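# Load a RAW blank into the vise and start

## Task

Take one blank from the tray labelled RAW and put it in the machine's vise so that it lies flat on the jaw ledges and sits entirely between the jaw ends. Pull the knob beside the vise out so the jaws clamp it (pushing the knob in opens them). Slide both doors shut by their handles, then press CYCLE START on the small box at the control panel, right of the doors. The button only works when a part is clamped and both doors are closed, and the box's green lamp shows this. The job is done when a cycle is running: the doors lock and the green lamp on the signal tower above the panel lights. The robot must not fall over or be left tilted.

## Robot and tools

ROBOT. A base that can drive in any direction carries a column about 1.7 m high. A carriage rides up and down it (lift_m, 0 to 1 m). The carriage holds two six-joint arms, left and right, each with a five-finger hand. Arm bases sit about 0.57 m + lift_m above the floor, and carriage parts hang about 0.15 m lower. A hand point reaches about 0.78 m from its shoulder but only about 0.4 m below the arm base. Parked arm: joints 1 to 6 = 0, 0.05, 0.05, 1.45, 0, 0. Cameras: carriage_camera (forward, tilted about 20 degrees down), left_wrist_camera and right_wrist_camera (little-finger side, aimed at the hand point).

FRAMES. Base frame: origin on the floor below the base centre, x forward, y left, z up, in metres. The left_hand and right_hand readings are hand points in this frame. They often read higher than the true hand, especially at long reach or under load. base_odometry is the base frame at scene start, counted from wheel turns only, so slip looks like travel. Heading is in rad, left positive, -3.142 to 3.142.

move. One action per call. Arguments:
- base: an object with exactly one key, each a relative offset from where the base last reported itself. translate_m (-2 to 2 m, forward +), strafe_m (-2 to 2 m, left +), rotate_rad (-6.3 to 6.3, counter-clockwise +).
- joints: one flat object keyed by joint name, holding absolute targets for both arms together. Keys are lift_m (m); left_/right_joint1_rad to joint6_rad (rad); and hand keys per side: little, ring, middle, index, thumb_turn, thumb_bend, force_limit, speed. Joint ranges in rad: j1 -2.617 to 3.054 (0 forward, + turns left); j2 0 to 3.141 (0 upper arm back and level, 1.57 up, 3.14 forward); j3 0 to 3.141 (0 folded, 3.14 straight); j4 -1.57 to 1.57 (+ lifts fingertips); j5 -1.57 to 1.57 (+ swings fingertips right); j6 -2.094 to 2.094 (roll, + clockwise seen from the forearm). Finger and thumb values run -1 to 1, +1 open or straight, -1 closed. thumb_turn -1 puts the thumb opposite the fingers, +1 beside the palm. force_limit (-1 to 1) is a setting mapping to about 0 to 10 N of fingertip force (15 N for the thumb). speed (-0.96 to 1) is also a setting; full speed from +0.48 up. Both start at 0 and -0.8.
- speeds: optional per-action top speeds. translate_m/strafe_m 0.02 to 0.5 m/s, rotate_rad 0.05 to 1.57 rad/s, lift_m 0.08 to 0.27 m/s (default 0.25).
- min_time_s: 0.1 to 8 s, the shortest duration of the arm motions. Values of 2 or more give straighter hand paths. Values that are too short make the arm fast and can overshoot.
- cameras: list of names, or ["all"], or []. blocking: true (default) waits until everything rests; false returns in about 0.5 s while motion continues.
Unknown keys make a call invalid; out-of-range numbers get it refused. A refused call, or an uncommanded stop, cancels the rest of that reply's move, wait and finished_scene calls. Joints you leave out may still push toward their earlier targets. An action lasts at most 15 s; moves time out at 14 s.

Other tools. wait {seconds 0 to 10, cameras}: only lets time pass. stop {cameras}: brakes running motions, which then hold and may keep pressing. zoom_image {camera, region [x0,y0,x1,y1] in pixels, at most 504 by 504}. show_instructions: shows the reference pages. finished_scene {scene 1}: ends the scene for good. The result must hold without the robot.

RESULTS. The move line is "done" or the worst status. base_status and joint_status give each motion's outcome: moving, done, off_target (resting away from target, maybe still pushing), contact_stop, time_out, not_followed (arm targets withheld near a self or arm-to-arm collision), or limit_stop_at_motor_heat. on_its_own lists uncommanded behaviour. motor_effort is percent of maximum, with the peak in brackets. If lift effort keeps dropping while lowering, a hand is resting on something. Joint torques are in N m. <side>_hand_stopped_by lists six words (little, ring, middle, index, thumb_bend, thumb_turn): moving, target, force, stalled or fault. <side>_<motor>_load_n are fingertip loads in N, positive when pushed open. A lost grip shows as loads near 0. The pictures line names the images in order.

GRIPPING. A motor starts only when its target changes by 0.002 or more. It closes until it arrives or hits force_limit, then locks. To grip harder, raise force_limit and send a target further closed. For a soft grip use speed -0.94 or lower. With the thumb turned in, the hand can wrap objects 0.035 to 0.065 m thick, and handles down to about 0.025 m. A wrist bracket on the little-finger side can hit things.

AVOID. Tipping risk grows with a high carriage, stretched or loaded arms, pushing or pulling, and sudden stops. Never drive the base away from a hand holding a fixed handle. After a contact_stop, back off about 0.2 m instead of repeating the drive. Do not reverse under a table edge. Arms have no contact stop and keep pressing when blocked. Keep the two arms from striking or squeezing each other; a hard press ends the scene. Don't drop the blank from any height, slam the doors or strike the machine. Motor heat builds when arms are held out or loaded. A MOTOR HOT line means park that arm. At 100 °C the arm goes limp for 30 to 60 s. Afterwards, send its targets again.

Each tool is called after ">>>" in YAML: its name, and indented under it one key for each argument.

Reference images:

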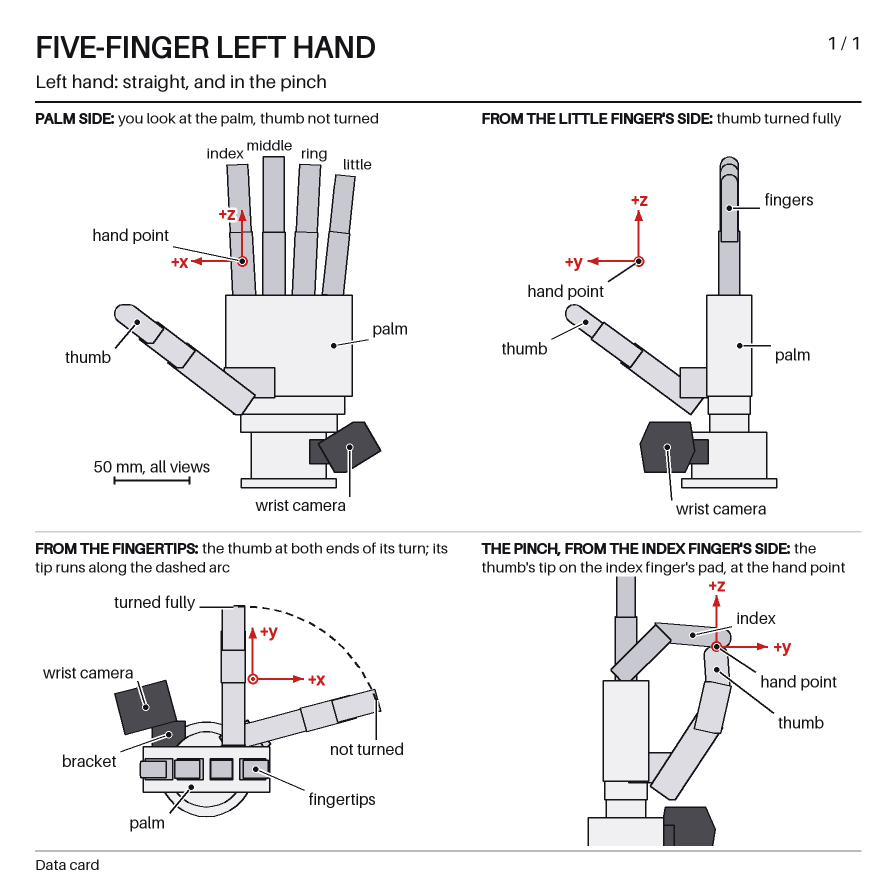

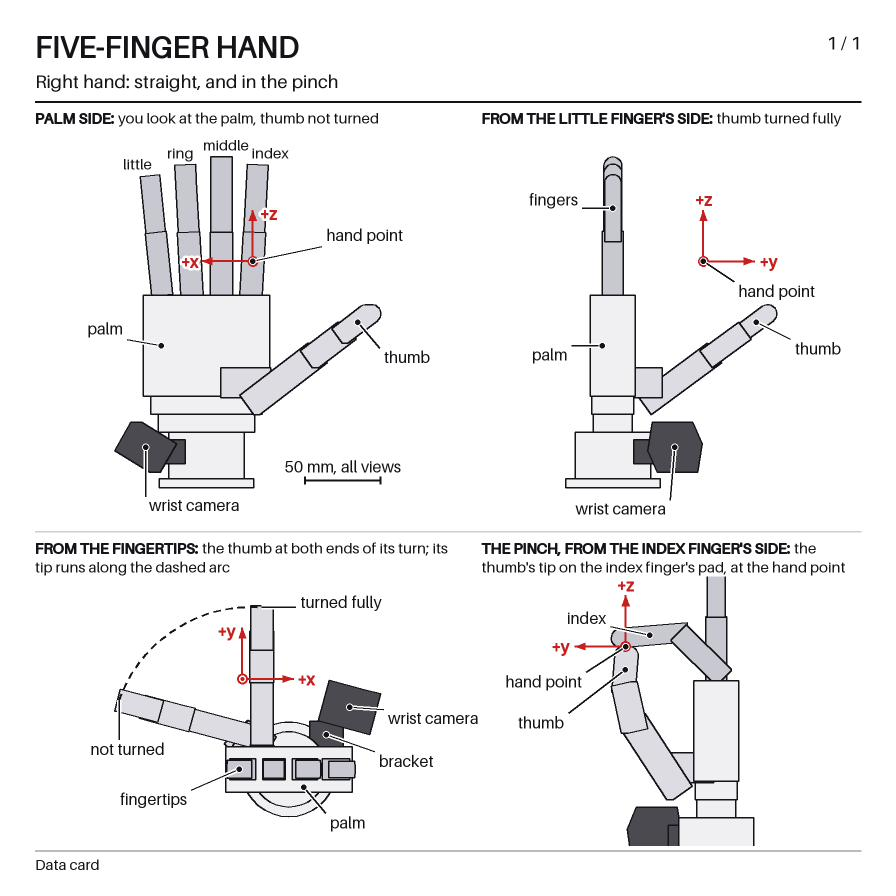

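## Session

>>> move:

Scene clock: 0.00 s.
Joint torques (N m): no reading
base_odometry: x=+0.000 y=+0.000 heading=+0.000
base_status: not commanded
joint_positions: lift_m=+0.300 left_joint1_rad=+0.011 left_joint2_rad=+0.054 left_joint3_rad=+0.055 left_joint4_rad=+1.468 left_joint5_rad=-0.036 left_joint6_rad=+0.039 right_joint1_rad=-0.004 right_joint2_rad=+0.062 right_joint3_rad=+0.034 right_joint4_rad=+1.414 right_joint5_rad=-0.008 right_joint6_rad=+0.034 left_hand_little=+1.000 left_hand_ring=+1.000 left_hand_middle=+1.000 left_hand_index=+1.000 left_hand_thumb_turn=+1.000 left_hand_thumb_bend=+1.000 left_hand_force_limit=+0.000 left_hand_speed=-0.800 right_hand_little=+1.000 right_hand_ring=+1.000 right_hand_middle=+1.000 right_hand_index=+1.000 right_hand_thumb_turn=+1.000 right_hand_thumb_bend=+1.000 right_hand_force_limit=+0.000 right_hand_speed=-0.800
joint_status: not commanded
left_hand_stopped_by: target,target,target,target,target,target
right_hand_stopped_by: target,target,target,target,target,target
left_little_load_n: 0.0
left_ring_load_n: 0.0
left_middle_load_n: 0.0
left_index_load_n: 0.0
left_thumb_bend_load_n: 0.0
left_thumb_turn_load_n: 0.0
right_little_load_n: 0.0
right_ring_load_n: 0.0
right_middle_load_n: 0.0
right_index_load_n: 0.0
right_thumb_bend_load_n: 0.0
right_thumb_turn_load_n: 0.0
motor_effort: lift_m=+31 drive_wheels=-1
left_hand: x=+0.3073 y=+0.2978 z=+1.3280 quat_wxyz=(+0.724, -0.049, +0.024, -0.688) (m; base frame)
right_hand: x=+0.3281 y=-0.2843 z=+1.3137 quat_wxyz=(+0.715, -0.067, +0.064, -0.693) (m; base frame)
pictures: carriage_camera, left_wrist_camera, right_wrist_camera
Images, in order (width x height): carriage_camera 672x504, left_wrist_camera 672x504, right_wrist_camera 672x504.

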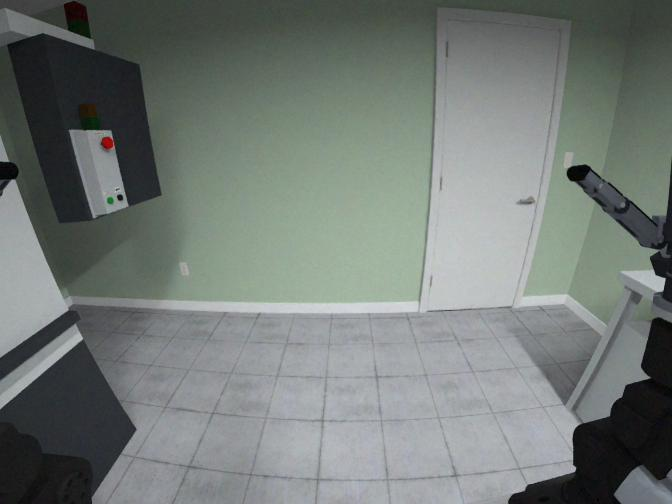

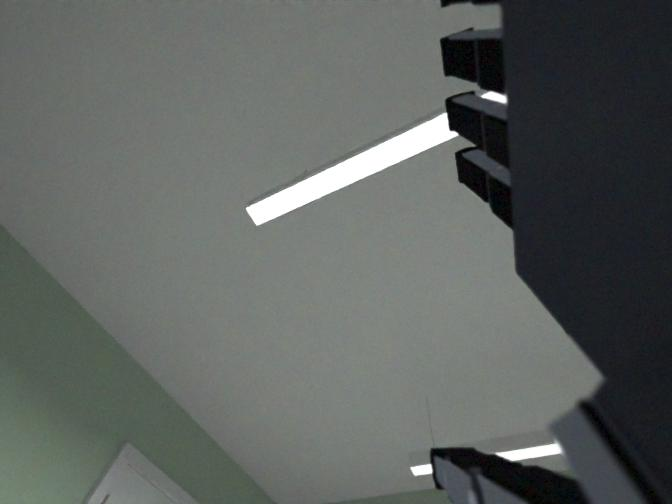

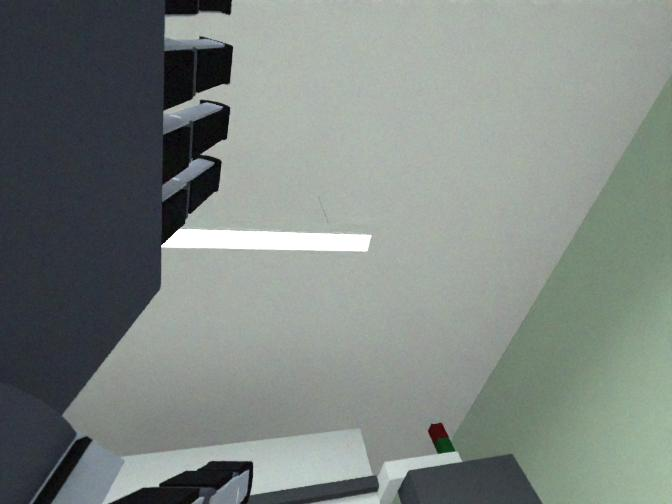

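>>> move:
  base: {"rotate_rad": 0.8}
  cameras: ["carriage_camera"]

>>> move:
  base: {"rotate_rad": 0.8}
  cameras: ["carriage_camera"]

>>> move:
  base: {"rotate_rad": 0.9}
  cameras: ["carriage_camera"]

Scene clock: 2.40 s.
Joint torques (N m): left_arm=[0.62 5.01 4.36 -0.26 0.08 0.04] | right_arm=[0.01 3.7 6.17 0.24 0.08 0.02]
move: done
base_odometry: x=+0.000 y=+0.000 heading=+0.800
base_status: done
joint_positions: lift_m=+0.300 left_joint1_rad=+0.011 left_joint2_rad=+0.054 left_joint3_rad=+0.055 left_joint4_rad=+1.468 left_joint5_rad=-0.036 left_joint6_rad=+0.039 right_joint1_rad=-0.004 right_joint2_rad=+0.062 right_joint3_rad=+0.034 right_joint4_rad=+1.414 right_joint5_rad=-0.008 right_joint6_rad=+0.034 left_hand_little=+1.000 left_hand_ring=+1.000 left_hand_middle=+1.000 left_hand_index=+1.000 left_hand_thumb_turn=+1.000 left_hand_thumb_bend=+1.000 left_hand_force_limit=+0.000 left_hand_speed=-0.800 right_hand_little=+1.000 right_hand_ring=+1.000 right_hand_middle=+1.000 right_hand_index=+1.000 right_hand_thumb_turn=+1.000 right_hand_thumb_bend=+1.000 right_hand_force_limit=+0.000 right_hand_speed=-0.800
joint_status: not commanded
left_hand_stopped_by: target,target,target,target,target,target
right_hand_stopped_by: target,target,target,target,target,target
left_little_load_n: 0.0
left_ring_load_n: 0.0
left_middle_load_n: 0.0
left_index_load_n: 0.0
left_thumb_bend_load_n: 0.5
left_thumb_turn_load_n: 0.0
right_little_load_n: 0.0
right_ring_load_n: 0.0
right_middle_load_n: 0.0
right_index_load_n: 0.0
right_thumb_bend_load_n: 0.0
right_thumb_turn_load_n: -0.5
motor_effort: lift_m=+31(31) drive_wheels=+3(7)
left_hand: x=+0.3073 y=+0.2978 z=+1.3280 quat_wxyz=(+0.724, -0.049, +0.024, -0.688) (m; base frame)
right_hand: x=+0.3281 y=-0.2843 z=+1.3137 quat_wxyz=(+0.715, -0.067, +0.064, -0.693) (m; base frame)
pictures: carriage_camera
Images, in order (width x height): carriage_camera 672x504.

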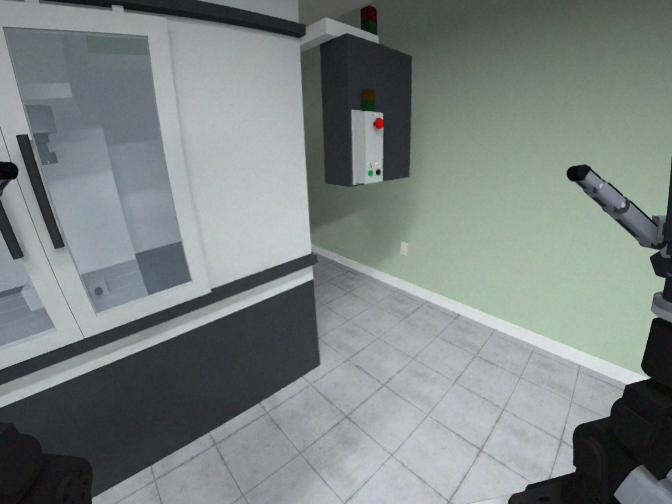

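Scene clock: 4.70 s.
Joint torques (N m): left_arm=[0.65 5 4.34 -0.24 0.08 0.03] | right_arm=[0.01 3.7 6.19 0.24 0.07 0.03]
move: done
base_odometry: x=+0.000 y=+0.000 heading=+1.599
base_status: done
joint_positions: lift_m=+0.300 left_joint1_rad=+0.011 left_joint2_rad=+0.054 left_joint3_rad=+0.055 left_joint4_rad=+1.467 left_joint5_rad=-0.036 left_joint6_rad=+0.039 right_joint1_rad=-0.004 right_joint2_rad=+0.062 right_joint3_rad=+0.034 right_joint4_rad=+1.414 right_joint5_rad=-0.008 right_joint6_rad=+0.034 left_hand_little=+1.000 left_hand_ring=+1.000 left_hand_middle=+1.000 left_hand_index=+1.000 left_hand_thumb_turn=+1.000 left_hand_thumb_bend=+1.000 left_hand_force_limit=+0.000 left_hand_speed=-0.800 right_hand_little=+1.000 right_hand_ring=+1.000 right_hand_middle=+1.000 right_hand_index=+1.000 right_hand_thumb_turn=+1.000 right_hand_thumb_bend=+1.000 right_hand_force_limit=+0.000 right_hand_speed=-0.800
joint_status: not commanded
left_hand_stopped_by: target,target,target,target,target,target
right_hand_stopped_by: target,target,target,target,target,target
left_little_load_n: 0.0
left_ring_load_n: 0.0
left_middle_load_n: 0.0
left_index_load_n: 0.0
left_thumb_bend_load_n: 0.0
left_thumb_turn_load_n: 0.0
right_little_load_n: 0.0
right_ring_load_n: 0.0
right_middle_load_n: 0.0
right_index_load_n: 0.5
right_thumb_bend_load_n: 0.0
right_thumb_turn_load_n: 0.0
motor_effort: lift_m=+31(31) drive_wheels=+3(7)
left_hand: x=+0.3074 y=+0.2978 z=+1.3279 quat_wxyz=(+0.724, -0.049, +0.024, -0.688) (m; base frame)
right_hand: x=+0.3280 y=-0.2843 z=+1.3138 quat_wxyz=(+0.715, -0.067, +0.064, -0.693) (m; base frame)
pictures: carriage_camera
Images, in order (width x height): carriage_camera 672x504.

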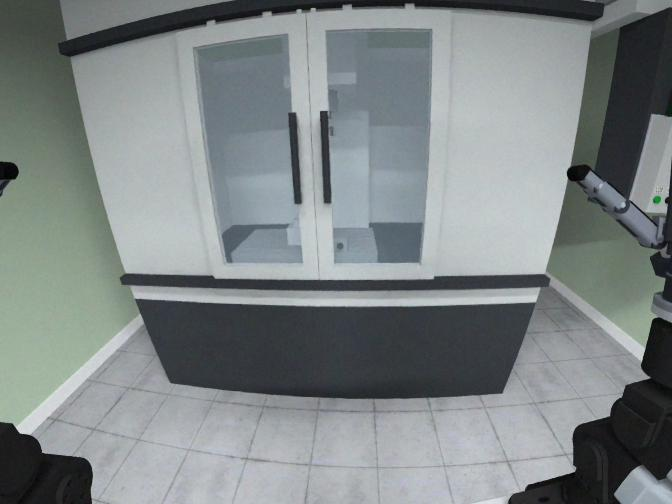

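Scene clock: 7.13 s.
Joint torques (N m): left_arm=[0.68 5 4.31 -0.24 0.07 0.05] | right_arm=[-0.01 3.7 6.17 0.23 0.07 0.03]
move: done
base_odometry: x=+0.000 y=+0.000 heading=+2.499
base_status: done
joint_positions: lift_m=+0.300 left_joint1_rad=+0.011 left_joint2_rad=+0.054 left_joint3_rad=+0.055 left_joint4_rad=+1.467 left_joint5_rad=-0.036 left_joint6_rad=+0.039 right_joint1_rad=-0.004 right_joint2_rad=+0.062 right_joint3_rad=+0.034 right_joint4_rad=+1.414 right_joint5_rad=-0.008 right_joint6_rad=+0.034 left_hand_little=+1.000 left_hand_ring=+1.000 left_hand_middle=+1.000 left_hand_index=+1.000 left_hand_thumb_turn=+1.000 left_hand_thumb_bend=+1.000 left_hand_force_limit=+0.000 left_hand_speed=-0.800 right_hand_little=+1.000 right_hand_ring=+1.000 right_hand_middle=+1.000 right_hand_index=+1.000 right_hand_thumb_turn=+1.000 right_hand_thumb_bend=+1.000 right_hand_force_limit=+0.000 right_hand_speed=-0.800
joint_status: not commanded
left_hand_stopped_by: target,target,target,target,target,target
right_hand_stopped_by: target,target,target,target,target,target
left_little_load_n: 0.0
left_ring_load_n: 0.0
left_middle_load_n: 0.0
left_index_load_n: 0.0
left_thumb_bend_load_n: 0.0
left_thumb_turn_load_n: 0.0
right_little_load_n: 0.0
right_ring_load_n: 0.0
right_middle_load_n: 0.0
right_index_load_n: 0.0
right_thumb_bend_load_n: 0.0
right_thumb_turn_load_n: 0.0
motor_effort: lift_m=+31(31) drive_wheels=+3(7)
left_hand: x=+0.3075 y=+0.2978 z=+1.3279 quat_wxyz=(+0.724, -0.049, +0.024, -0.688) (m; base frame)
right_hand: x=+0.3280 y=-0.2843 z=+1.3138 quat_wxyz=(+0.715, -0.067, +0.064, -0.693) (m; base frame)
pictures: carriage_camera
Images, in order (width x height): carriage_camera 672x504.

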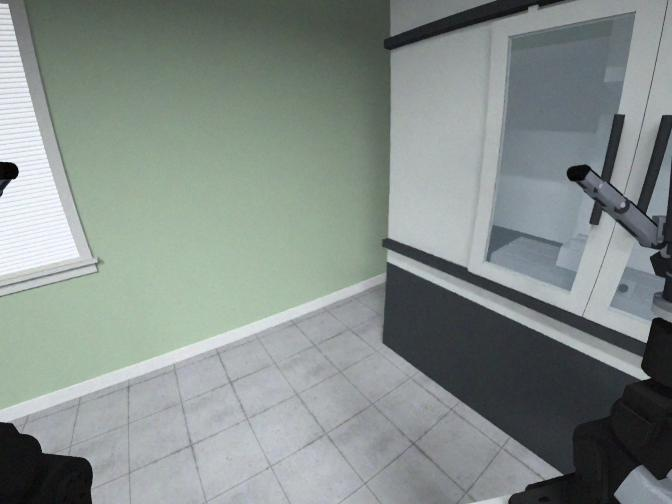

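>>> move:
  base: {"rotate_rad": -3.1}
  cameras: ["carriage_camera"]

>>> move:
  base: {"rotate_rad": -0.8}
  cameras: ["carriage_camera"]

>>> move:
  base: {"rotate_rad": -0.8}
  cameras: ["carriage_camera"]

Scene clock: 11.53 s.
Joint torques (N m): left_arm=[0.64 4.97 4.34 -0.18 0.07 0.04] | right_arm=[0.02 3.7 6.17 0.27 0.06 0.02]
move: done
base_odometry: x=+0.000 y=+0.000 heading=-0.601
base_status: done
joint_positions: lift_m=+0.300 left_joint1_rad=+0.011 left_joint2_rad=+0.054 left_joint3_rad=+0.055 left_joint4_rad=+1.463 left_joint5_rad=-0.036 left_joint6_rad=+0.039 right_joint1_rad=-0.004 right_joint2_rad=+0.062 right_joint3_rad=+0.034 right_joint4_rad=+1.411 right_joint5_rad=-0.007 right_joint6_rad=+0.034 left_hand_little=+1.000 left_hand_ring=+1.000 left_hand_middle=+1.000 left_hand_index=+1.000 left_hand_thumb_turn=+1.000 left_hand_thumb_bend=+1.000 left_hand_force_limit=+0.000 left_hand_speed=-0.800 right_hand_little=+1.000 right_hand_ring=+1.000 right_hand_middle=+1.000 right_hand_index=+1.000 right_hand_thumb_turn=+1.000 right_hand_thumb_bend=+1.000 right_hand_force_limit=+0.000 right_hand_speed=-0.800
joint_status: not commanded
left_hand_stopped_by: target,target,target,target,target,target
right_hand_stopped_by: target,target,target,target,target,target
left_little_load_n: 0.0
left_ring_load_n: 0.0
left_middle_load_n: 0.5
left_index_load_n: 0.0
left_thumb_bend_load_n: 0.0
left_thumb_turn_load_n: 0.0
right_little_load_n: 0.0
right_ring_load_n: 0.0
right_middle_load_n: 0.0
right_index_load_n: 0.0
right_thumb_bend_load_n: 0.0
right_thumb_turn_load_n: 0.0
motor_effort: lift_m=+31(31) drive_wheels=+3(12)
left_hand: x=+0.3084 y=+0.2978 z=+1.3276 quat_wxyz=(+0.724, -0.050, +0.025, -0.688) (m; base frame)
right_hand: x=+0.3287 y=-0.2845 z=+1.3135 quat_wxyz=(+0.715, -0.067, +0.065, -0.693) (m; base frame)
pictures: carriage_camera
Images, in order (width x height): carriage_camera 672x504.

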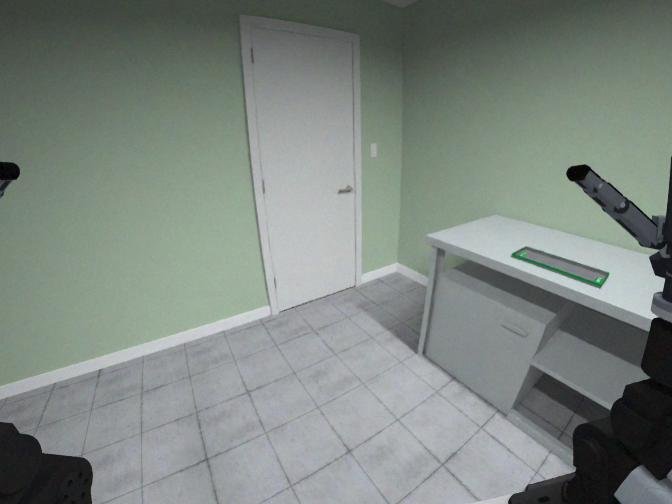

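Scene clock: 13.83 s.
Joint torques (N m): left_arm=[0.66 4.97 4.36 -0.2 0.09 0.05] | right_arm=[0.01 3.7 6.2 0.27 0.06 0.03]
move: done
base_odometry: x=+0.000 y=+0.000 heading=-1.400
base_status: done
joint_positions: lift_m=+0.300 left_joint1_rad=+0.011 left_joint2_rad=+0.054 left_joint3_rad=+0.055 left_joint4_rad=+1.464 left_joint5_rad=-0.036 left_joint6_rad=+0.039 right_joint1_rad=-0.004 right_joint2_rad=+0.062 right_joint3_rad=+0.034 right_joint4_rad=+1.411 right_joint5_rad=-0.007 right_joint6_rad=+0.034 left_hand_little=+1.000 left_hand_ring=+1.000 left_hand_middle=+1.000 left_hand_index=+1.000 left_hand_thumb_turn=+1.000 left_hand_thumb_bend=+1.000 left_hand_force_limit=+0.000 left_hand_speed=-0.800 right_hand_little=+1.000 right_hand_ring=+1.000 right_hand_middle=+1.000 right_hand_index=+1.000 right_hand_thumb_turn=+1.000 right_hand_thumb_bend=+1.000 right_hand_force_limit=+0.000 right_hand_speed=-0.800
joint_status: not commanded
left_hand_stopped_by: target,target,target,target,target,target
right_hand_stopped_by: target,target,target,target,target,target
left_little_load_n: 0.0
left_ring_load_n: 0.0
left_middle_load_n: 0.0
left_index_load_n: 0.0
left_thumb_bend_load_n: 0.0
left_thumb_turn_load_n: 0.0
right_little_load_n: 0.0
right_ring_load_n: 0.0
right_middle_load_n: 0.0
right_index_load_n: 0.0
right_thumb_bend_load_n: 0.0
right_thumb_turn_load_n: 0.0
motor_effort: lift_m=+31(31) drive_wheels=+3(7)
left_hand: x=+0.3082 y=+0.2978 z=+1.3277 quat_wxyz=(+0.724, -0.050, +0.025, -0.688) (m; base frame)
right_hand: x=+0.3287 y=-0.2845 z=+1.3135 quat_wxyz=(+0.715, -0.067, +0.065, -0.693) (m; base frame)
pictures: carriage_camera
Images, in order (width x height): carriage_camera 672x504.

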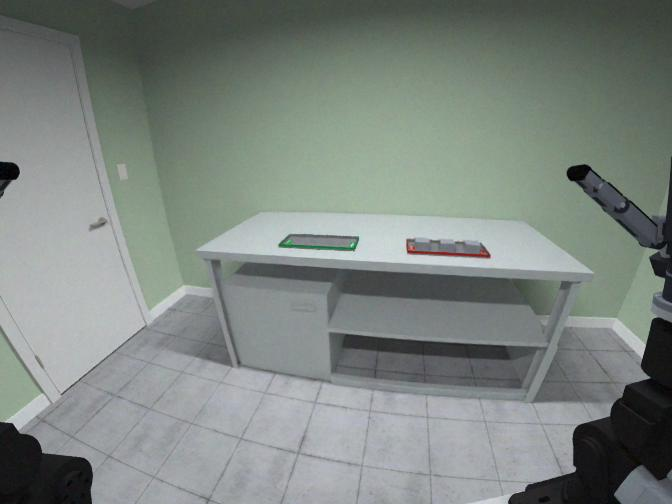

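Scene clock: 16.13 s.
Joint torques (N m): left_arm=[0.68 5.04 4.34 -0.21 0.08 0.04] | right_arm=[0.01 3.7 6.17 0.27 0.06 0.02]
move: done
base_odometry: x=+0.000 y=+0.000 heading=-2.200
base_status: done
joint_positions: lift_m=+0.300 left_joint1_rad=+0.011 left_joint2_rad=+0.054 left_joint3_rad=+0.055 left_joint4_rad=+1.465 left_joint5_rad=-0.036 left_joint6_rad=+0.039 right_joint1_rad=-0.004 right_joint2_rad=+0.062 right_joint3_rad=+0.034 right_joint4_rad=+1.411 right_joint5_rad=-0.007 right_joint6_rad=+0.034 left_hand_little=+1.000 left_hand_ring=+1.000 left_hand_middle=+1.000 left_hand_index=+1.000 left_hand_thumb_turn=+1.000 left_hand_thumb_bend=+1.000 left_hand_force_limit=+0.000 left_hand_speed=-0.800 right_hand_little=+1.000 right_hand_ring=+1.000 right_hand_middle=+1.000 right_hand_index=+1.000 right_hand_thumb_turn=+1.000 right_hand_thumb_bend=+1.000 right_hand_force_limit=+0.000 right_hand_speed=-0.800
joint_status: not commanded
left_hand_stopped_by: target,target,target,target,target,target
right_hand_stopped_by: target,target,target,target,target,target
left_little_load_n: 0.0
left_ring_load_n: 0.5
left_middle_load_n: 0.0
left_index_load_n: 0.0
left_thumb_bend_load_n: 0.0
left_thumb_turn_load_n: 0.0
right_little_load_n: 0.0
right_ring_load_n: 0.0
right_middle_load_n: 0.0
right_index_load_n: 0.0
right_thumb_bend_load_n: 0.5
right_thumb_turn_load_n: 0.0
motor_effort: lift_m=+31(31) drive_wheels=+3(7)
left_hand: x=+0.3081 y=+0.2978 z=+1.3277 quat_wxyz=(+0.724, -0.050, +0.025, -0.688) (m; base frame)
right_hand: x=+0.3287 y=-0.2844 z=+1.3135 quat_wxyz=(+0.715, -0.068, +0.065, -0.693) (m; base frame)
pictures: carriage_camera
Images, in order (width x height): carriage_camera 672x504.

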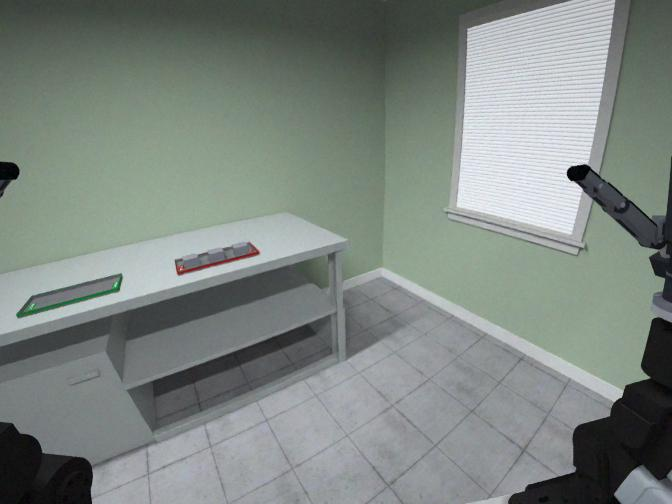

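>>> move:
  base: {"rotate_rad": 0.63}
  cameras: ["carriage_camera"]

>>> zoom_image:
  camera: "carriage_camera"
  region: [250, 200, 500, 300]

Scene clock: 18.33 s.
Joint torques (N m): left_arm=[0.65 4.97 4.37 -0.22 0.08 0.06] | right_arm=[0.01 3.69 6.19 0.27 0.07 0.02]
move: done
base_odometry: x=+0.000 y=+0.000 heading=-1.572
base_status: done
joint_positions: lift_m=+0.300 left_joint1_rad=+0.011 left_joint2_rad=+0.054 left_joint3_rad=+0.055 left_joint4_rad=+1.465 left_joint5_rad=-0.036 left_joint6_rad=+0.039 right_joint1_rad=-0.004 right_joint2_rad=+0.062 right_joint3_rad=+0.034 right_joint4_rad=+1.412 right_joint5_rad=-0.007 right_joint6_rad=+0.034 left_hand_little=+1.000 left_hand_ring=+1.000 left_hand_middle=+1.000 left_hand_index=+1.000 left_hand_thumb_turn=+1.000 left_hand_thumb_bend=+1.000 left_hand_force_limit=+0.000 left_hand_speed=-0.800 right_hand_little=+1.000 right_hand_ring=+1.000 right_hand_middle=+1.000 right_hand_index=+1.000 right_hand_thumb_turn=+1.000 right_hand_thumb_bend=+1.000 right_hand_force_limit=+0.000 right_hand_speed=-0.800
joint_status: not commanded
left_hand_stopped_by: target,target,target,target,target,target
right_hand_stopped_by: target,target,target,target,target,target
left_little_load_n: 0.0
left_ring_load_n: 0.0
left_middle_load_n: -0.5
left_index_load_n: 0.0
left_thumb_bend_load_n: 0.0
left_thumb_turn_load_n: 0.0
right_little_load_n: 0.0
right_ring_load_n: 0.0
right_middle_load_n: 0.0
right_index_load_n: 0.0
right_thumb_bend_load_n: 0.0
right_thumb_turn_load_n: 0.0
motor_effort: lift_m=+31(31) drive_wheels=+9(10)
left_hand: x=+0.3081 y=+0.2978 z=+1.3277 quat_wxyz=(+0.724, -0.050, +0.025, -0.688) (m; base frame)
right_hand: x=+0.3286 y=-0.2844 z=+1.3135 quat_wxyz=(+0.715, -0.067, +0.065, -0.693) (m; base frame)
pictures: carriage_camera
Images, in order (width x height): carriage_camera 672x504.

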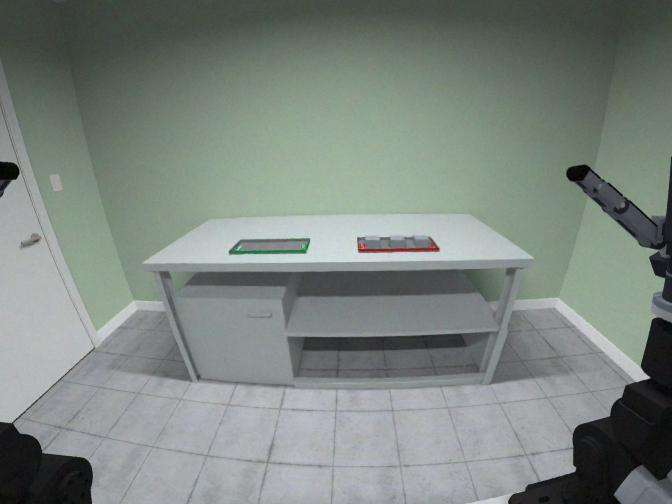

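Scaled by 2.016 from the camera's 672x504 image, which has a finer 960x720 frame.

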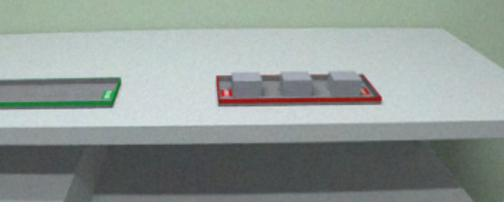

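>>> move:
  base: {"rotate_rad": 3.143}
  cameras: ["all"]

>>> zoom_image:
  camera: "carriage_camera"
  region: [190, 80, 450, 290]

Scene clock: 22.80 s.
Joint torques (N m): left_arm=[0.62 4.98 4.33 -0.19 0.08 0.04] | right_arm=[0.01 3.7 6.17 0.26 0.05 0.02]
move: done
base_odometry: x=+0.000 y=+0.000 heading=+1.571
base_status: done
joint_positions: lift_m=+0.300 left_joint1_rad=+0.011 left_joint2_rad=+0.054 left_joint3_rad=+0.055 left_joint4_rad=+1.463 left_joint5_rad=-0.036 left_joint6_rad=+0.039 right_joint1_rad=-0.004 right_joint2_rad=+0.062 right_joint3_rad=+0.034 right_joint4_rad=+1.412 right_joint5_rad=-0.006 right_joint6_rad=+0.034 left_hand_little=+1.000 left_hand_ring=+1.000 left_hand_middle=+1.000 left_hand_index=+1.000 left_hand_thumb_turn=+1.000 left_hand_thumb_bend=+1.000 left_hand_force_limit=+0.000 left_hand_speed=-0.800 right_hand_little=+1.000 right_hand_ring=+1.000 right_hand_middle=+1.000 right_hand_index=+1.000 right_hand_thumb_turn=+1.000 right_hand_thumb_bend=+1.000 right_hand_force_limit=+0.000 right_hand_speed=-0.800
joint_status: not commanded
left_hand_stopped_by: target,target,target,target,target,target
right_hand_stopped_by: target,target,target,target,target,target
left_little_load_n: 0.0
left_ring_load_n: 0.0
left_middle_load_n: 0.0
left_index_load_n: 0.0
left_thumb_bend_load_n: 0.0
left_thumb_turn_load_n: 0.0
right_little_load_n: 0.0
right_ring_load_n: 0.0
right_middle_load_n: 0.0
right_index_load_n: 0.0
right_thumb_bend_load_n: 0.0
right_thumb_turn_load_n: 0.0
motor_effort: lift_m=+31(31) drive_wheels=+3(12)
left_hand: x=+0.3086 y=+0.2978 z=+1.3275 quat_wxyz=(+0.724, -0.050, +0.026, -0.688) (m; base frame)
right_hand: x=+0.3285 y=-0.2846 z=+1.3136 quat_wxyz=(+0.715, -0.067, +0.065, -0.693) (m; base frame)
pictures: carriage_camera, left_wrist_camera, right_wrist_camera
Images, in order (width x height): carriage_camera 672x504, left_wrist_camera 672x504, right_wrist_camera 672x504.

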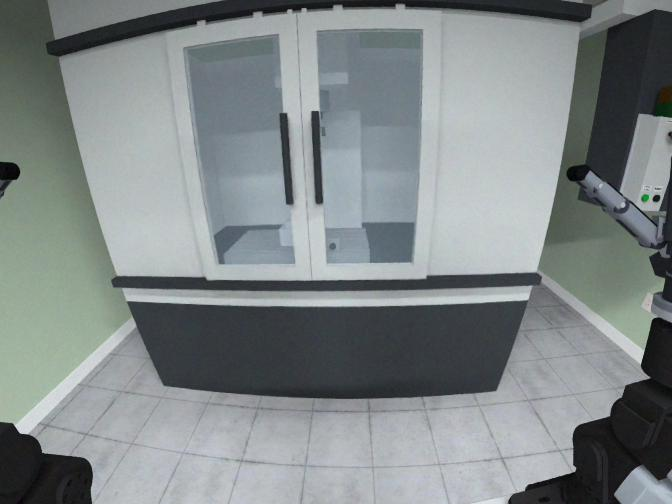

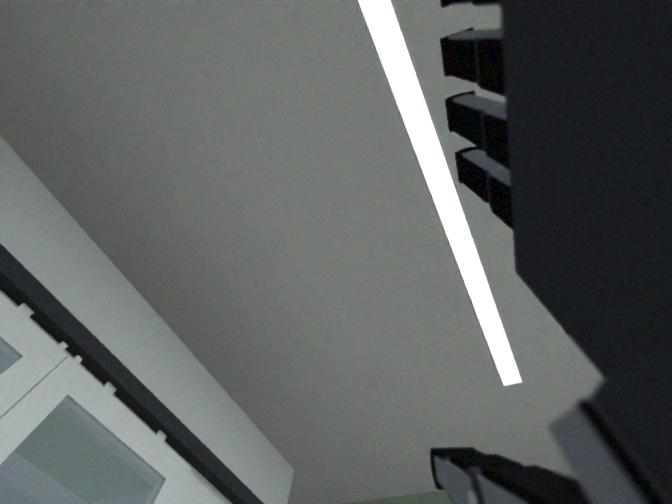

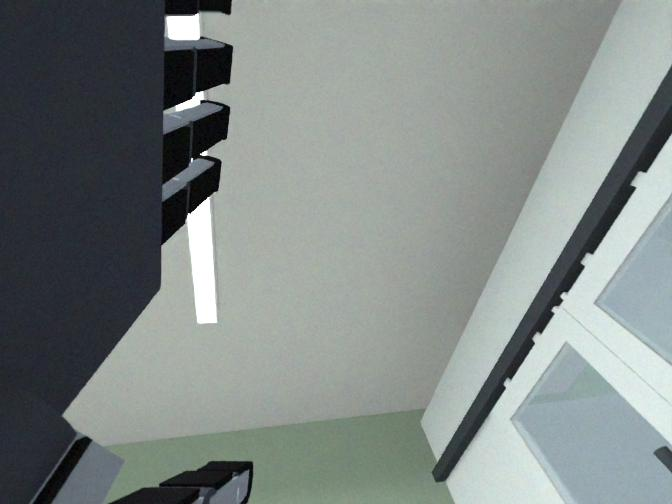

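Scaled by 1.938 from the camera's 672x504 image, which has a finer 960x720 frame.

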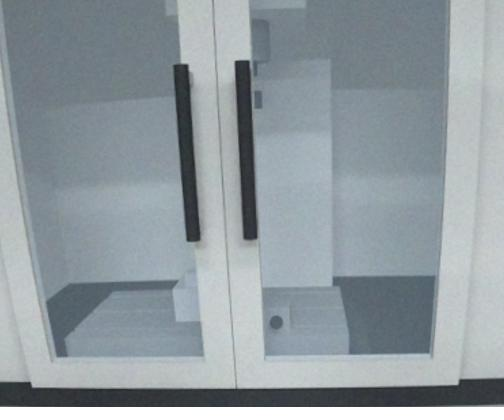

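>>> move:
  joints: {"left_joint1_rad": 0, "left_joint2_rad": 1.4, "left_joint3_rad": 1.4, "left_joint4_rad": 0, "left_joint5_rad": 0, "left_joint6_rad": 0}
  cameras: ["carriage_camera", "left_wrist_camera"]

Scene clock: 25.93 s.
Joint torques (N m): left_arm=[0.17 -5.86 8.03 2.17 0.22 -0.1] | right_arm=[0.02 3.7 6.17 0.26 0.06 0.02]
move: done
base_odometry: x=+0.000 y=+0.000 heading=+1.571
base_status: not commanded
joint_positions: lift_m=+0.300 left_joint1_rad=+0.005 left_joint2_rad=+1.394 left_joint3_rad=+1.375 left_joint4_rad=+0.014 left_joint5_rad=-0.016 left_joint6_rad=+0.013 right_joint1_rad=-0.004 right_joint2_rad=+0.062 right_joint3_rad=+0.034 right_joint4_rad=+1.412 right_joint5_rad=-0.006 right_joint6_rad=+0.034 left_hand_little=+1.000 left_hand_ring=+1.000 left_hand_middle=+1.000 left_hand_index=+1.000 left_hand_thumb_turn=+1.000 left_hand_thumb_bend=+1.000 left_hand_force_limit=+0.000 left_hand_speed=-0.800 right_hand_little=+1.000 right_hand_ring=+1.000 right_hand_middle=+1.000 right_hand_index=+1.000 right_hand_thumb_turn=+1.000 right_hand_thumb_bend=+1.000 right_hand_force_limit=+0.000 right_hand_speed=-0.800
joint_status: all done
left_hand_stopped_by: target,target,target,target,target,target
right_hand_stopped_by: target,target,target,target,target,target
left_little_load_n: 0.0
left_ring_load_n: 0.0
left_middle_load_n: 0.0
left_index_load_n: 0.0
left_thumb_bend_load_n: 0.0
left_thumb_turn_load_n: -0.5
right_little_load_n: 0.0
right_ring_load_n: 0.0
right_middle_load_n: 0.0
right_index_load_n: 0.0
right_thumb_bend_load_n: 0.0
right_thumb_turn_load_n: 0.0
motor_effort: lift_m=+31(31) drive_wheels=+3(3)
left_hand: x=+0.7057 y=+0.2938 z=+1.2448 quat_wxyz=(+0.507, -0.504, +0.499, -0.490) (m; base frame)
right_hand: x=+0.3285 y=-0.2846 z=+1.3136 quat_wxyz=(+0.715, -0.067, +0.065, -0.693) (m; base frame)
pictures: carriage_camera, left_wrist_camera
Images, in order (width x height): carriage_camera 672x504, left_wrist_camera 672x504.

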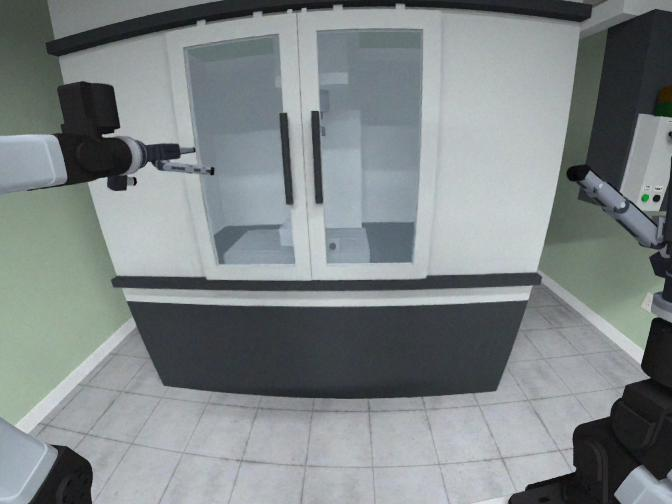

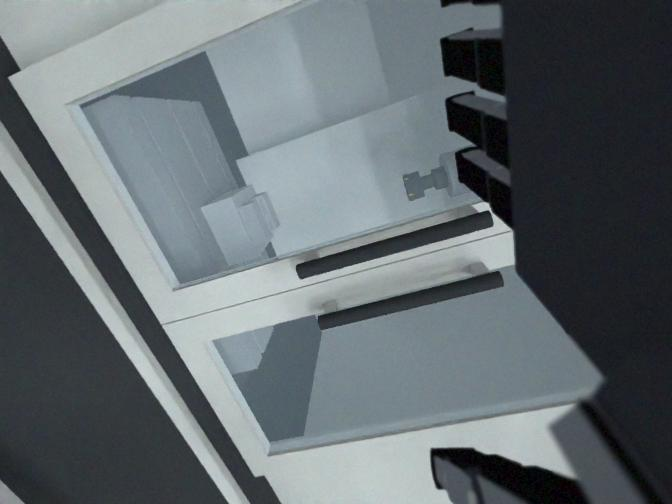

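>>> move:
  joints: {"left_joint2_rad": 2.0, "left_joint3_rad": 1.2, "left_joint4_rad": 0.4}
  cameras: ["carriage_camera", "left_wrist_camera"]

>>> zoom_image:
  camera: "left_wrist_camera"
  region: [60, 0, 510, 504]

Scene clock: 29.23 s.
Joint torques (N m): left_arm=[0.1 -12 5.46 2.37 0.21 -0.09] | right_arm=[0.02 3.67 6.17 0.26 0.06 0.02]
move: done
base_odometry: x=+0.000 y=+0.000 heading=+1.571
base_status: not commanded
joint_positions: lift_m=+0.300 left_joint1_rad=+0.005 left_joint2_rad=+1.999 left_joint3_rad=+1.199 left_joint4_rad=+0.390 left_joint5_rad=-0.015 left_joint6_rad=+0.013 right_joint1_rad=-0.004 right_joint2_rad=+0.062 right_joint3_rad=+0.034 right_joint4_rad=+1.412 right_joint5_rad=-0.006 right_joint6_rad=+0.034 left_hand_little=+1.000 left_hand_ring=+1.000 left_hand_middle=+1.000 left_hand_index=+1.000 left_hand_thumb_turn=+1.000 left_hand_thumb_bend=+1.000 left_hand_force_limit=+0.000 left_hand_speed=-0.800 right_hand_little=+1.000 right_hand_ring=+1.000 right_hand_middle=+1.000 right_hand_index=+1.000 right_hand_thumb_turn=+1.000 right_hand_thumb_bend=+1.000 right_hand_force_limit=+0.000 right_hand_speed=-0.800
joint_status: all done
left_hand_stopped_by: target,target,target,target,target,target
right_hand_stopped_by: target,target,target,target,target,target
left_little_load_n: 0.0
left_ring_load_n: 0.0
left_middle_load_n: 0.0
left_index_load_n: 0.0
left_thumb_bend_load_n: 0.0
left_thumb_turn_load_n: -0.5
right_little_load_n: 0.0
right_ring_load_n: 0.0
right_middle_load_n: 0.0
right_index_load_n: 0.0
right_thumb_bend_load_n: 0.0
right_thumb_turn_load_n: 0.0
motor_effort: lift_m=+31(31) drive_wheels=+3(3)
left_hand: x=+0.7832 y=+0.2940 z=+0.9355 quat_wxyz=(+0.396, -0.592, +0.590, -0.380) (m; base frame)
right_hand: x=+0.3285 y=-0.2846 z=+1.3136 quat_wxyz=(+0.715, -0.067, +0.065, -0.693) (m; base frame)
pictures: carriage_camera, left_wrist_camera
Images, in order (width x height): carriage_camera 672x504, left_wrist_camera 672x504.

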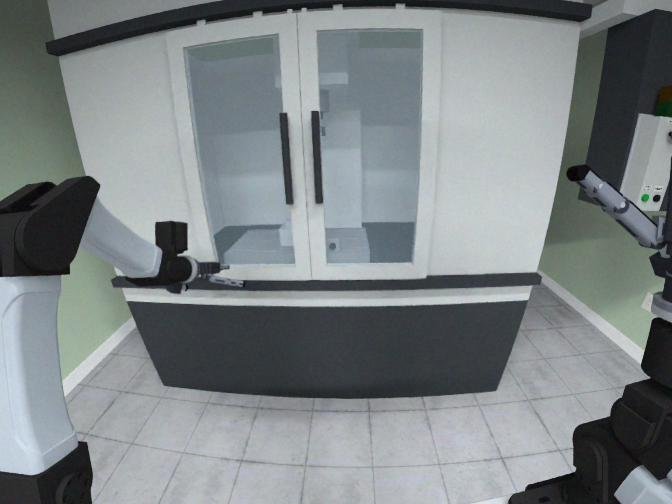

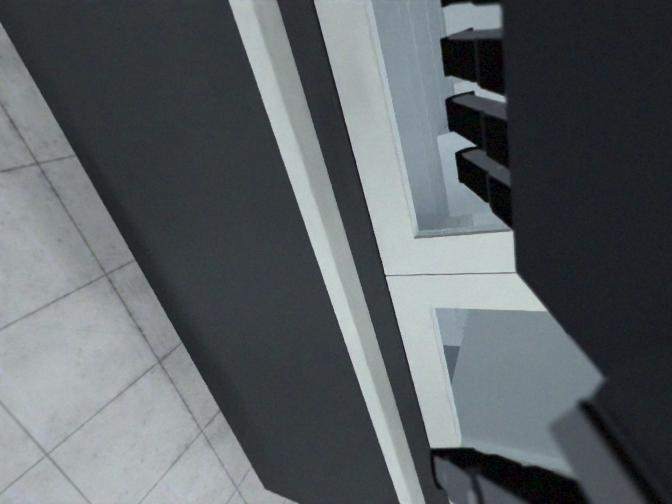

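Scaled by 1.000.

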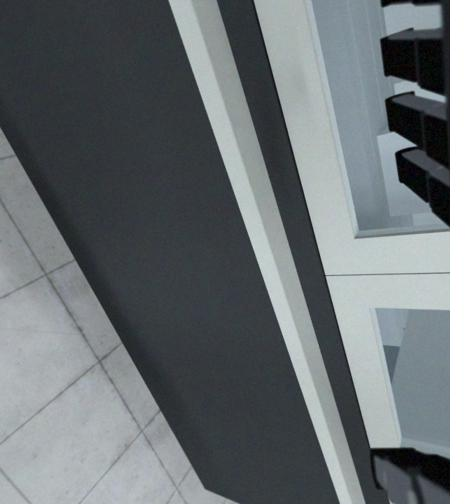

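>>> move:
  joints: {"left_joint2_rad": 0.05, "left_joint3_rad": 0.05, "left_joint4_rad": 1.45}
  base: {"translate_m": 0.25}
  cameras: ["carriage_camera"]

>>> zoom_image:
  camera: "carriage_camera"
  region: [150, 60, 500, 322]

Scene clock: 32.30 s.
Joint torques (N m): left_arm=[0.2 3.97 3.54 -0.11 0.22 -0.07] | right_arm=[-0.01 3.69 6.17 0.25 0.06 0.03]
move: done
base_odometry: x=+0.000 y=+0.250 heading=+1.572
base_status: done
joint_positions: lift_m=+0.300 left_joint1_rad=+0.005 left_joint2_rad=+0.060 left_joint3_rad=+0.059 left_joint4_rad=+1.440 left_joint5_rad=-0.014 left_joint6_rad=+0.012 right_joint1_rad=-0.004 right_joint2_rad=+0.062 right_joint3_rad=+0.034 right_joint4_rad=+1.412 right_joint5_rad=-0.007 right_joint6_rad=+0.034 left_hand_little=+1.000 left_hand_ring=+1.000 left_hand_middle=+1.000 left_hand_index=+1.000 left_hand_thumb_turn=+1.000 left_hand_thumb_bend=+1.000 left_hand_force_limit=+0.000 left_hand_speed=-0.800 right_hand_little=+1.000 right_hand_ring=+1.000 right_hand_middle=+1.000 right_hand_index=+1.000 right_hand_thumb_turn=+1.000 right_hand_thumb_bend=+1.000 right_hand_force_limit=+0.000 right_hand_speed=-0.800
joint_status: all done
left_hand_stopped_by: target,target,target,target,target,target
right_hand_stopped_by: target,target,target,target,target,target
left_little_load_n: 0.0
left_ring_load_n: 0.0
left_middle_load_n: 0.0
left_index_load_n: 0.0
left_thumb_bend_load_n: 0.0
left_thumb_turn_load_n: 0.0
right_little_load_n: 0.0
right_ring_load_n: 0.0
right_middle_load_n: 0.0
right_index_load_n: 0.0
right_thumb_bend_load_n: 0.0
right_thumb_turn_load_n: 0.0
motor_effort: lift_m=+31(31) drive_wheels=-7(12)
left_hand: x=+0.3144 y=+0.2913 z=+1.3257 quat_wxyz=(+0.712, -0.051, +0.042, -0.699) (m; base frame)
right_hand: x=+0.3284 y=-0.2845 z=+1.3136 quat_wxyz=(+0.715, -0.067, +0.065, -0.693) (m; base frame)
pictures: carriage_camera
Images, in order (width x height): carriage_camera 672x504.

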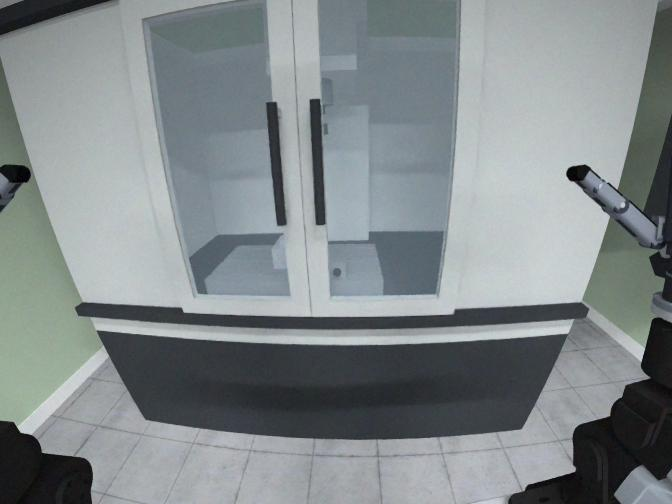

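Scaled by 1.440 from the camera's 672x504 image, which has a finer 960x720 frame.

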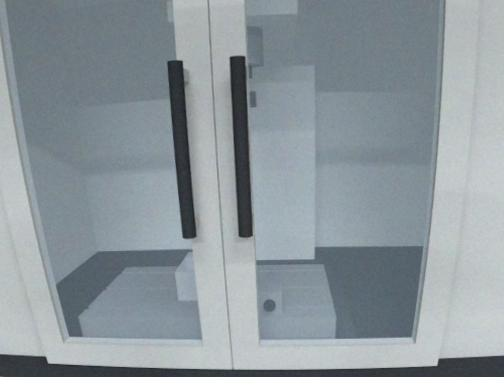

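>>> move:
  base: {"translate_m": -0.12}

>>> move:
  base: {"strafe_m": -0.23}
  joints: {"left_joint1_rad": 0, "left_joint2_rad": 1.571, "left_joint3_rad": 1.196, "left_joint4_rad": 0.375, "left_joint5_rad": 0, "left_joint6_rad": 1.57}
  cameras: ["carriage_camera", "left_wrist_camera"]

Scene clock: 35.23 s.
Joint torques (N m): left_arm=[0.09 4.01 3.48 -0.15 0.22 -0.09] | right_arm=[0.01 3.69 6.17 0.23 0.06 0.03]
move: done
base_odometry: x=+0.000 y=+0.130 heading=+1.572
base_status: done
joint_positions: lift_m=+0.300 left_joint1_rad=+0.005 left_joint2_rad=+0.060 left_joint3_rad=+0.059 left_joint4_rad=+1.448 left_joint5_rad=-0.014 left_joint6_rad=+0.012 right_joint1_rad=-0.004 right_joint2_rad=+0.062 right_joint3_rad=+0.034 right_joint4_rad=+1.414 right_joint5_rad=-0.007 right_joint6_rad=+0.034 left_hand_little=+1.000 left_hand_ring=+1.000 left_hand_middle=+1.000 left_hand_index=+1.000 left_hand_thumb_turn=+1.000 left_hand_thumb_bend=+1.000 left_hand_force_limit=+0.000 left_hand_speed=-0.800 right_hand_little=+1.000 right_hand_ring=+1.000 right_hand_middle=+1.000 right_hand_index=+1.000 right_hand_thumb_turn=+1.000 right_hand_thumb_bend=+1.000 right_hand_force_limit=+0.000 right_hand_speed=-0.800
joint_status: not commanded
left_hand_stopped_by: target,target,target,target,target,target
right_hand_stopped_by: target,target,target,target,target,target
left_little_load_n: 0.0
left_ring_load_n: 0.0
left_middle_load_n: 0.0
left_index_load_n: 0.0
left_thumb_bend_load_n: 0.0
left_thumb_turn_load_n: 0.0
right_little_load_n: 0.0
right_ring_load_n: 0.0
right_middle_load_n: 0.0
right_index_load_n: 0.0
right_thumb_bend_load_n: 0.0
right_thumb_turn_load_n: 0.0
motor_effort: lift_m=+31(31) drive_wheels=-4(11)
left_hand: x=+0.3124 y=+0.2913 z=+1.3264 quat_wxyz=(+0.712, -0.049, +0.039, -0.699) (m; base frame)
right_hand: x=+0.3279 y=-0.2845 z=+1.3138 quat_wxyz=(+0.715, -0.066, +0.064, -0.693) (m; base frame)
pictures: none

Scene clock: 37.43 s.
Joint torques (N m): left_arm=[0.59 -7.64 8.18 2.19 0.16 0.23] | right_arm=[-0.01 3.69 6.19 0.23 0.05 0.03]
move: done
base_odometry: x=+0.230 y=+0.130 heading=+1.572
base_status: done
joint_positions: lift_m=+0.300 left_joint1_rad=-0.001 left_joint2_rad=+1.563 left_joint3_rad=+1.170 left_joint4_rad=+0.387 left_joint5_rad=-0.008 left_joint6_rad=+1.557 right_joint1_rad=-0.004 right_joint2_rad=+0.062 right_joint3_rad=+0.034 right_joint4_rad=+1.414 right_joint5_rad=-0.006 right_joint6_rad=+0.034 left_hand_little=+1.000 left_hand_ring=+1.000 left_hand_middle=+1.000 left_hand_index=+1.000 left_hand_thumb_turn=+1.000 left_hand_thumb_bend=+1.000 left_hand_force_limit=+0.000 left_hand_speed=-0.800 right_hand_little=+1.000 right_hand_ring=+1.000 right_hand_middle=+1.000 right_hand_index=+1.000 right_hand_thumb_turn=+1.000 right_hand_thumb_bend=+1.000 right_hand_force_limit=+0.000 right_hand_speed=-0.800
joint_status: all done
left_hand_stopped_by: target,target,target,target,target,target
right_hand_stopped_by: target,target,target,target,target,target
left_little_load_n: 0.0
left_ring_load_n: 0.0
left_middle_load_n: -0.5
left_index_load_n: 0.0
left_thumb_bend_load_n: 0.0
left_thumb_turn_load_n: 0.0
right_little_load_n: 0.0
right_ring_load_n: 0.0
right_middle_load_n: 0.0
right_index_load_n: 0.0
right_thumb_bend_load_n: 0.0
right_thumb_turn_load_n: 0.0
motor_effort: lift_m=+31(31) drive_wheels=-2(9)
left_hand: x=+0.7523 y=+0.3792 z=+1.1840 quat_wxyz=(+0.705, -0.007, +0.709, -0.002) (m; base frame)
right_hand: x=+0.3279 y=-0.2846 z=+1.3139 quat_wxyz=(+0.715, -0.066, +0.064, -0.693) (m; base frame)
pictures: carriage_camera, left_wrist_camera
Images, in order (width x height): carriage_camera 672x504, left_wrist_camera 672x504.

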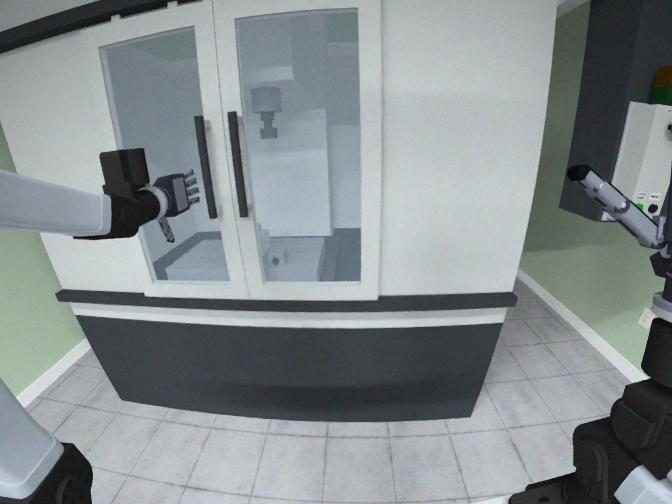

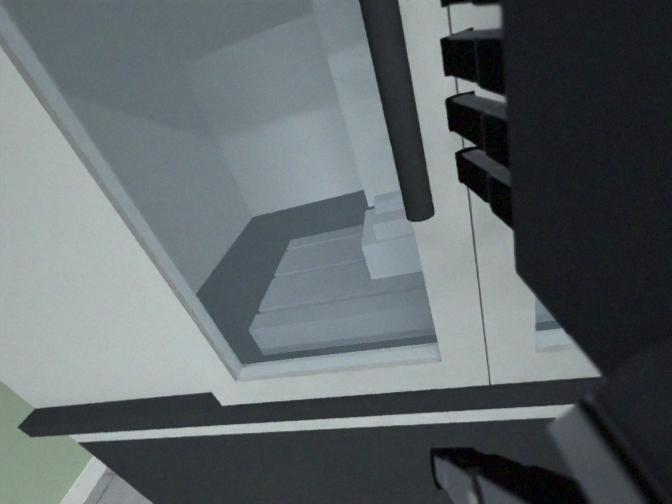

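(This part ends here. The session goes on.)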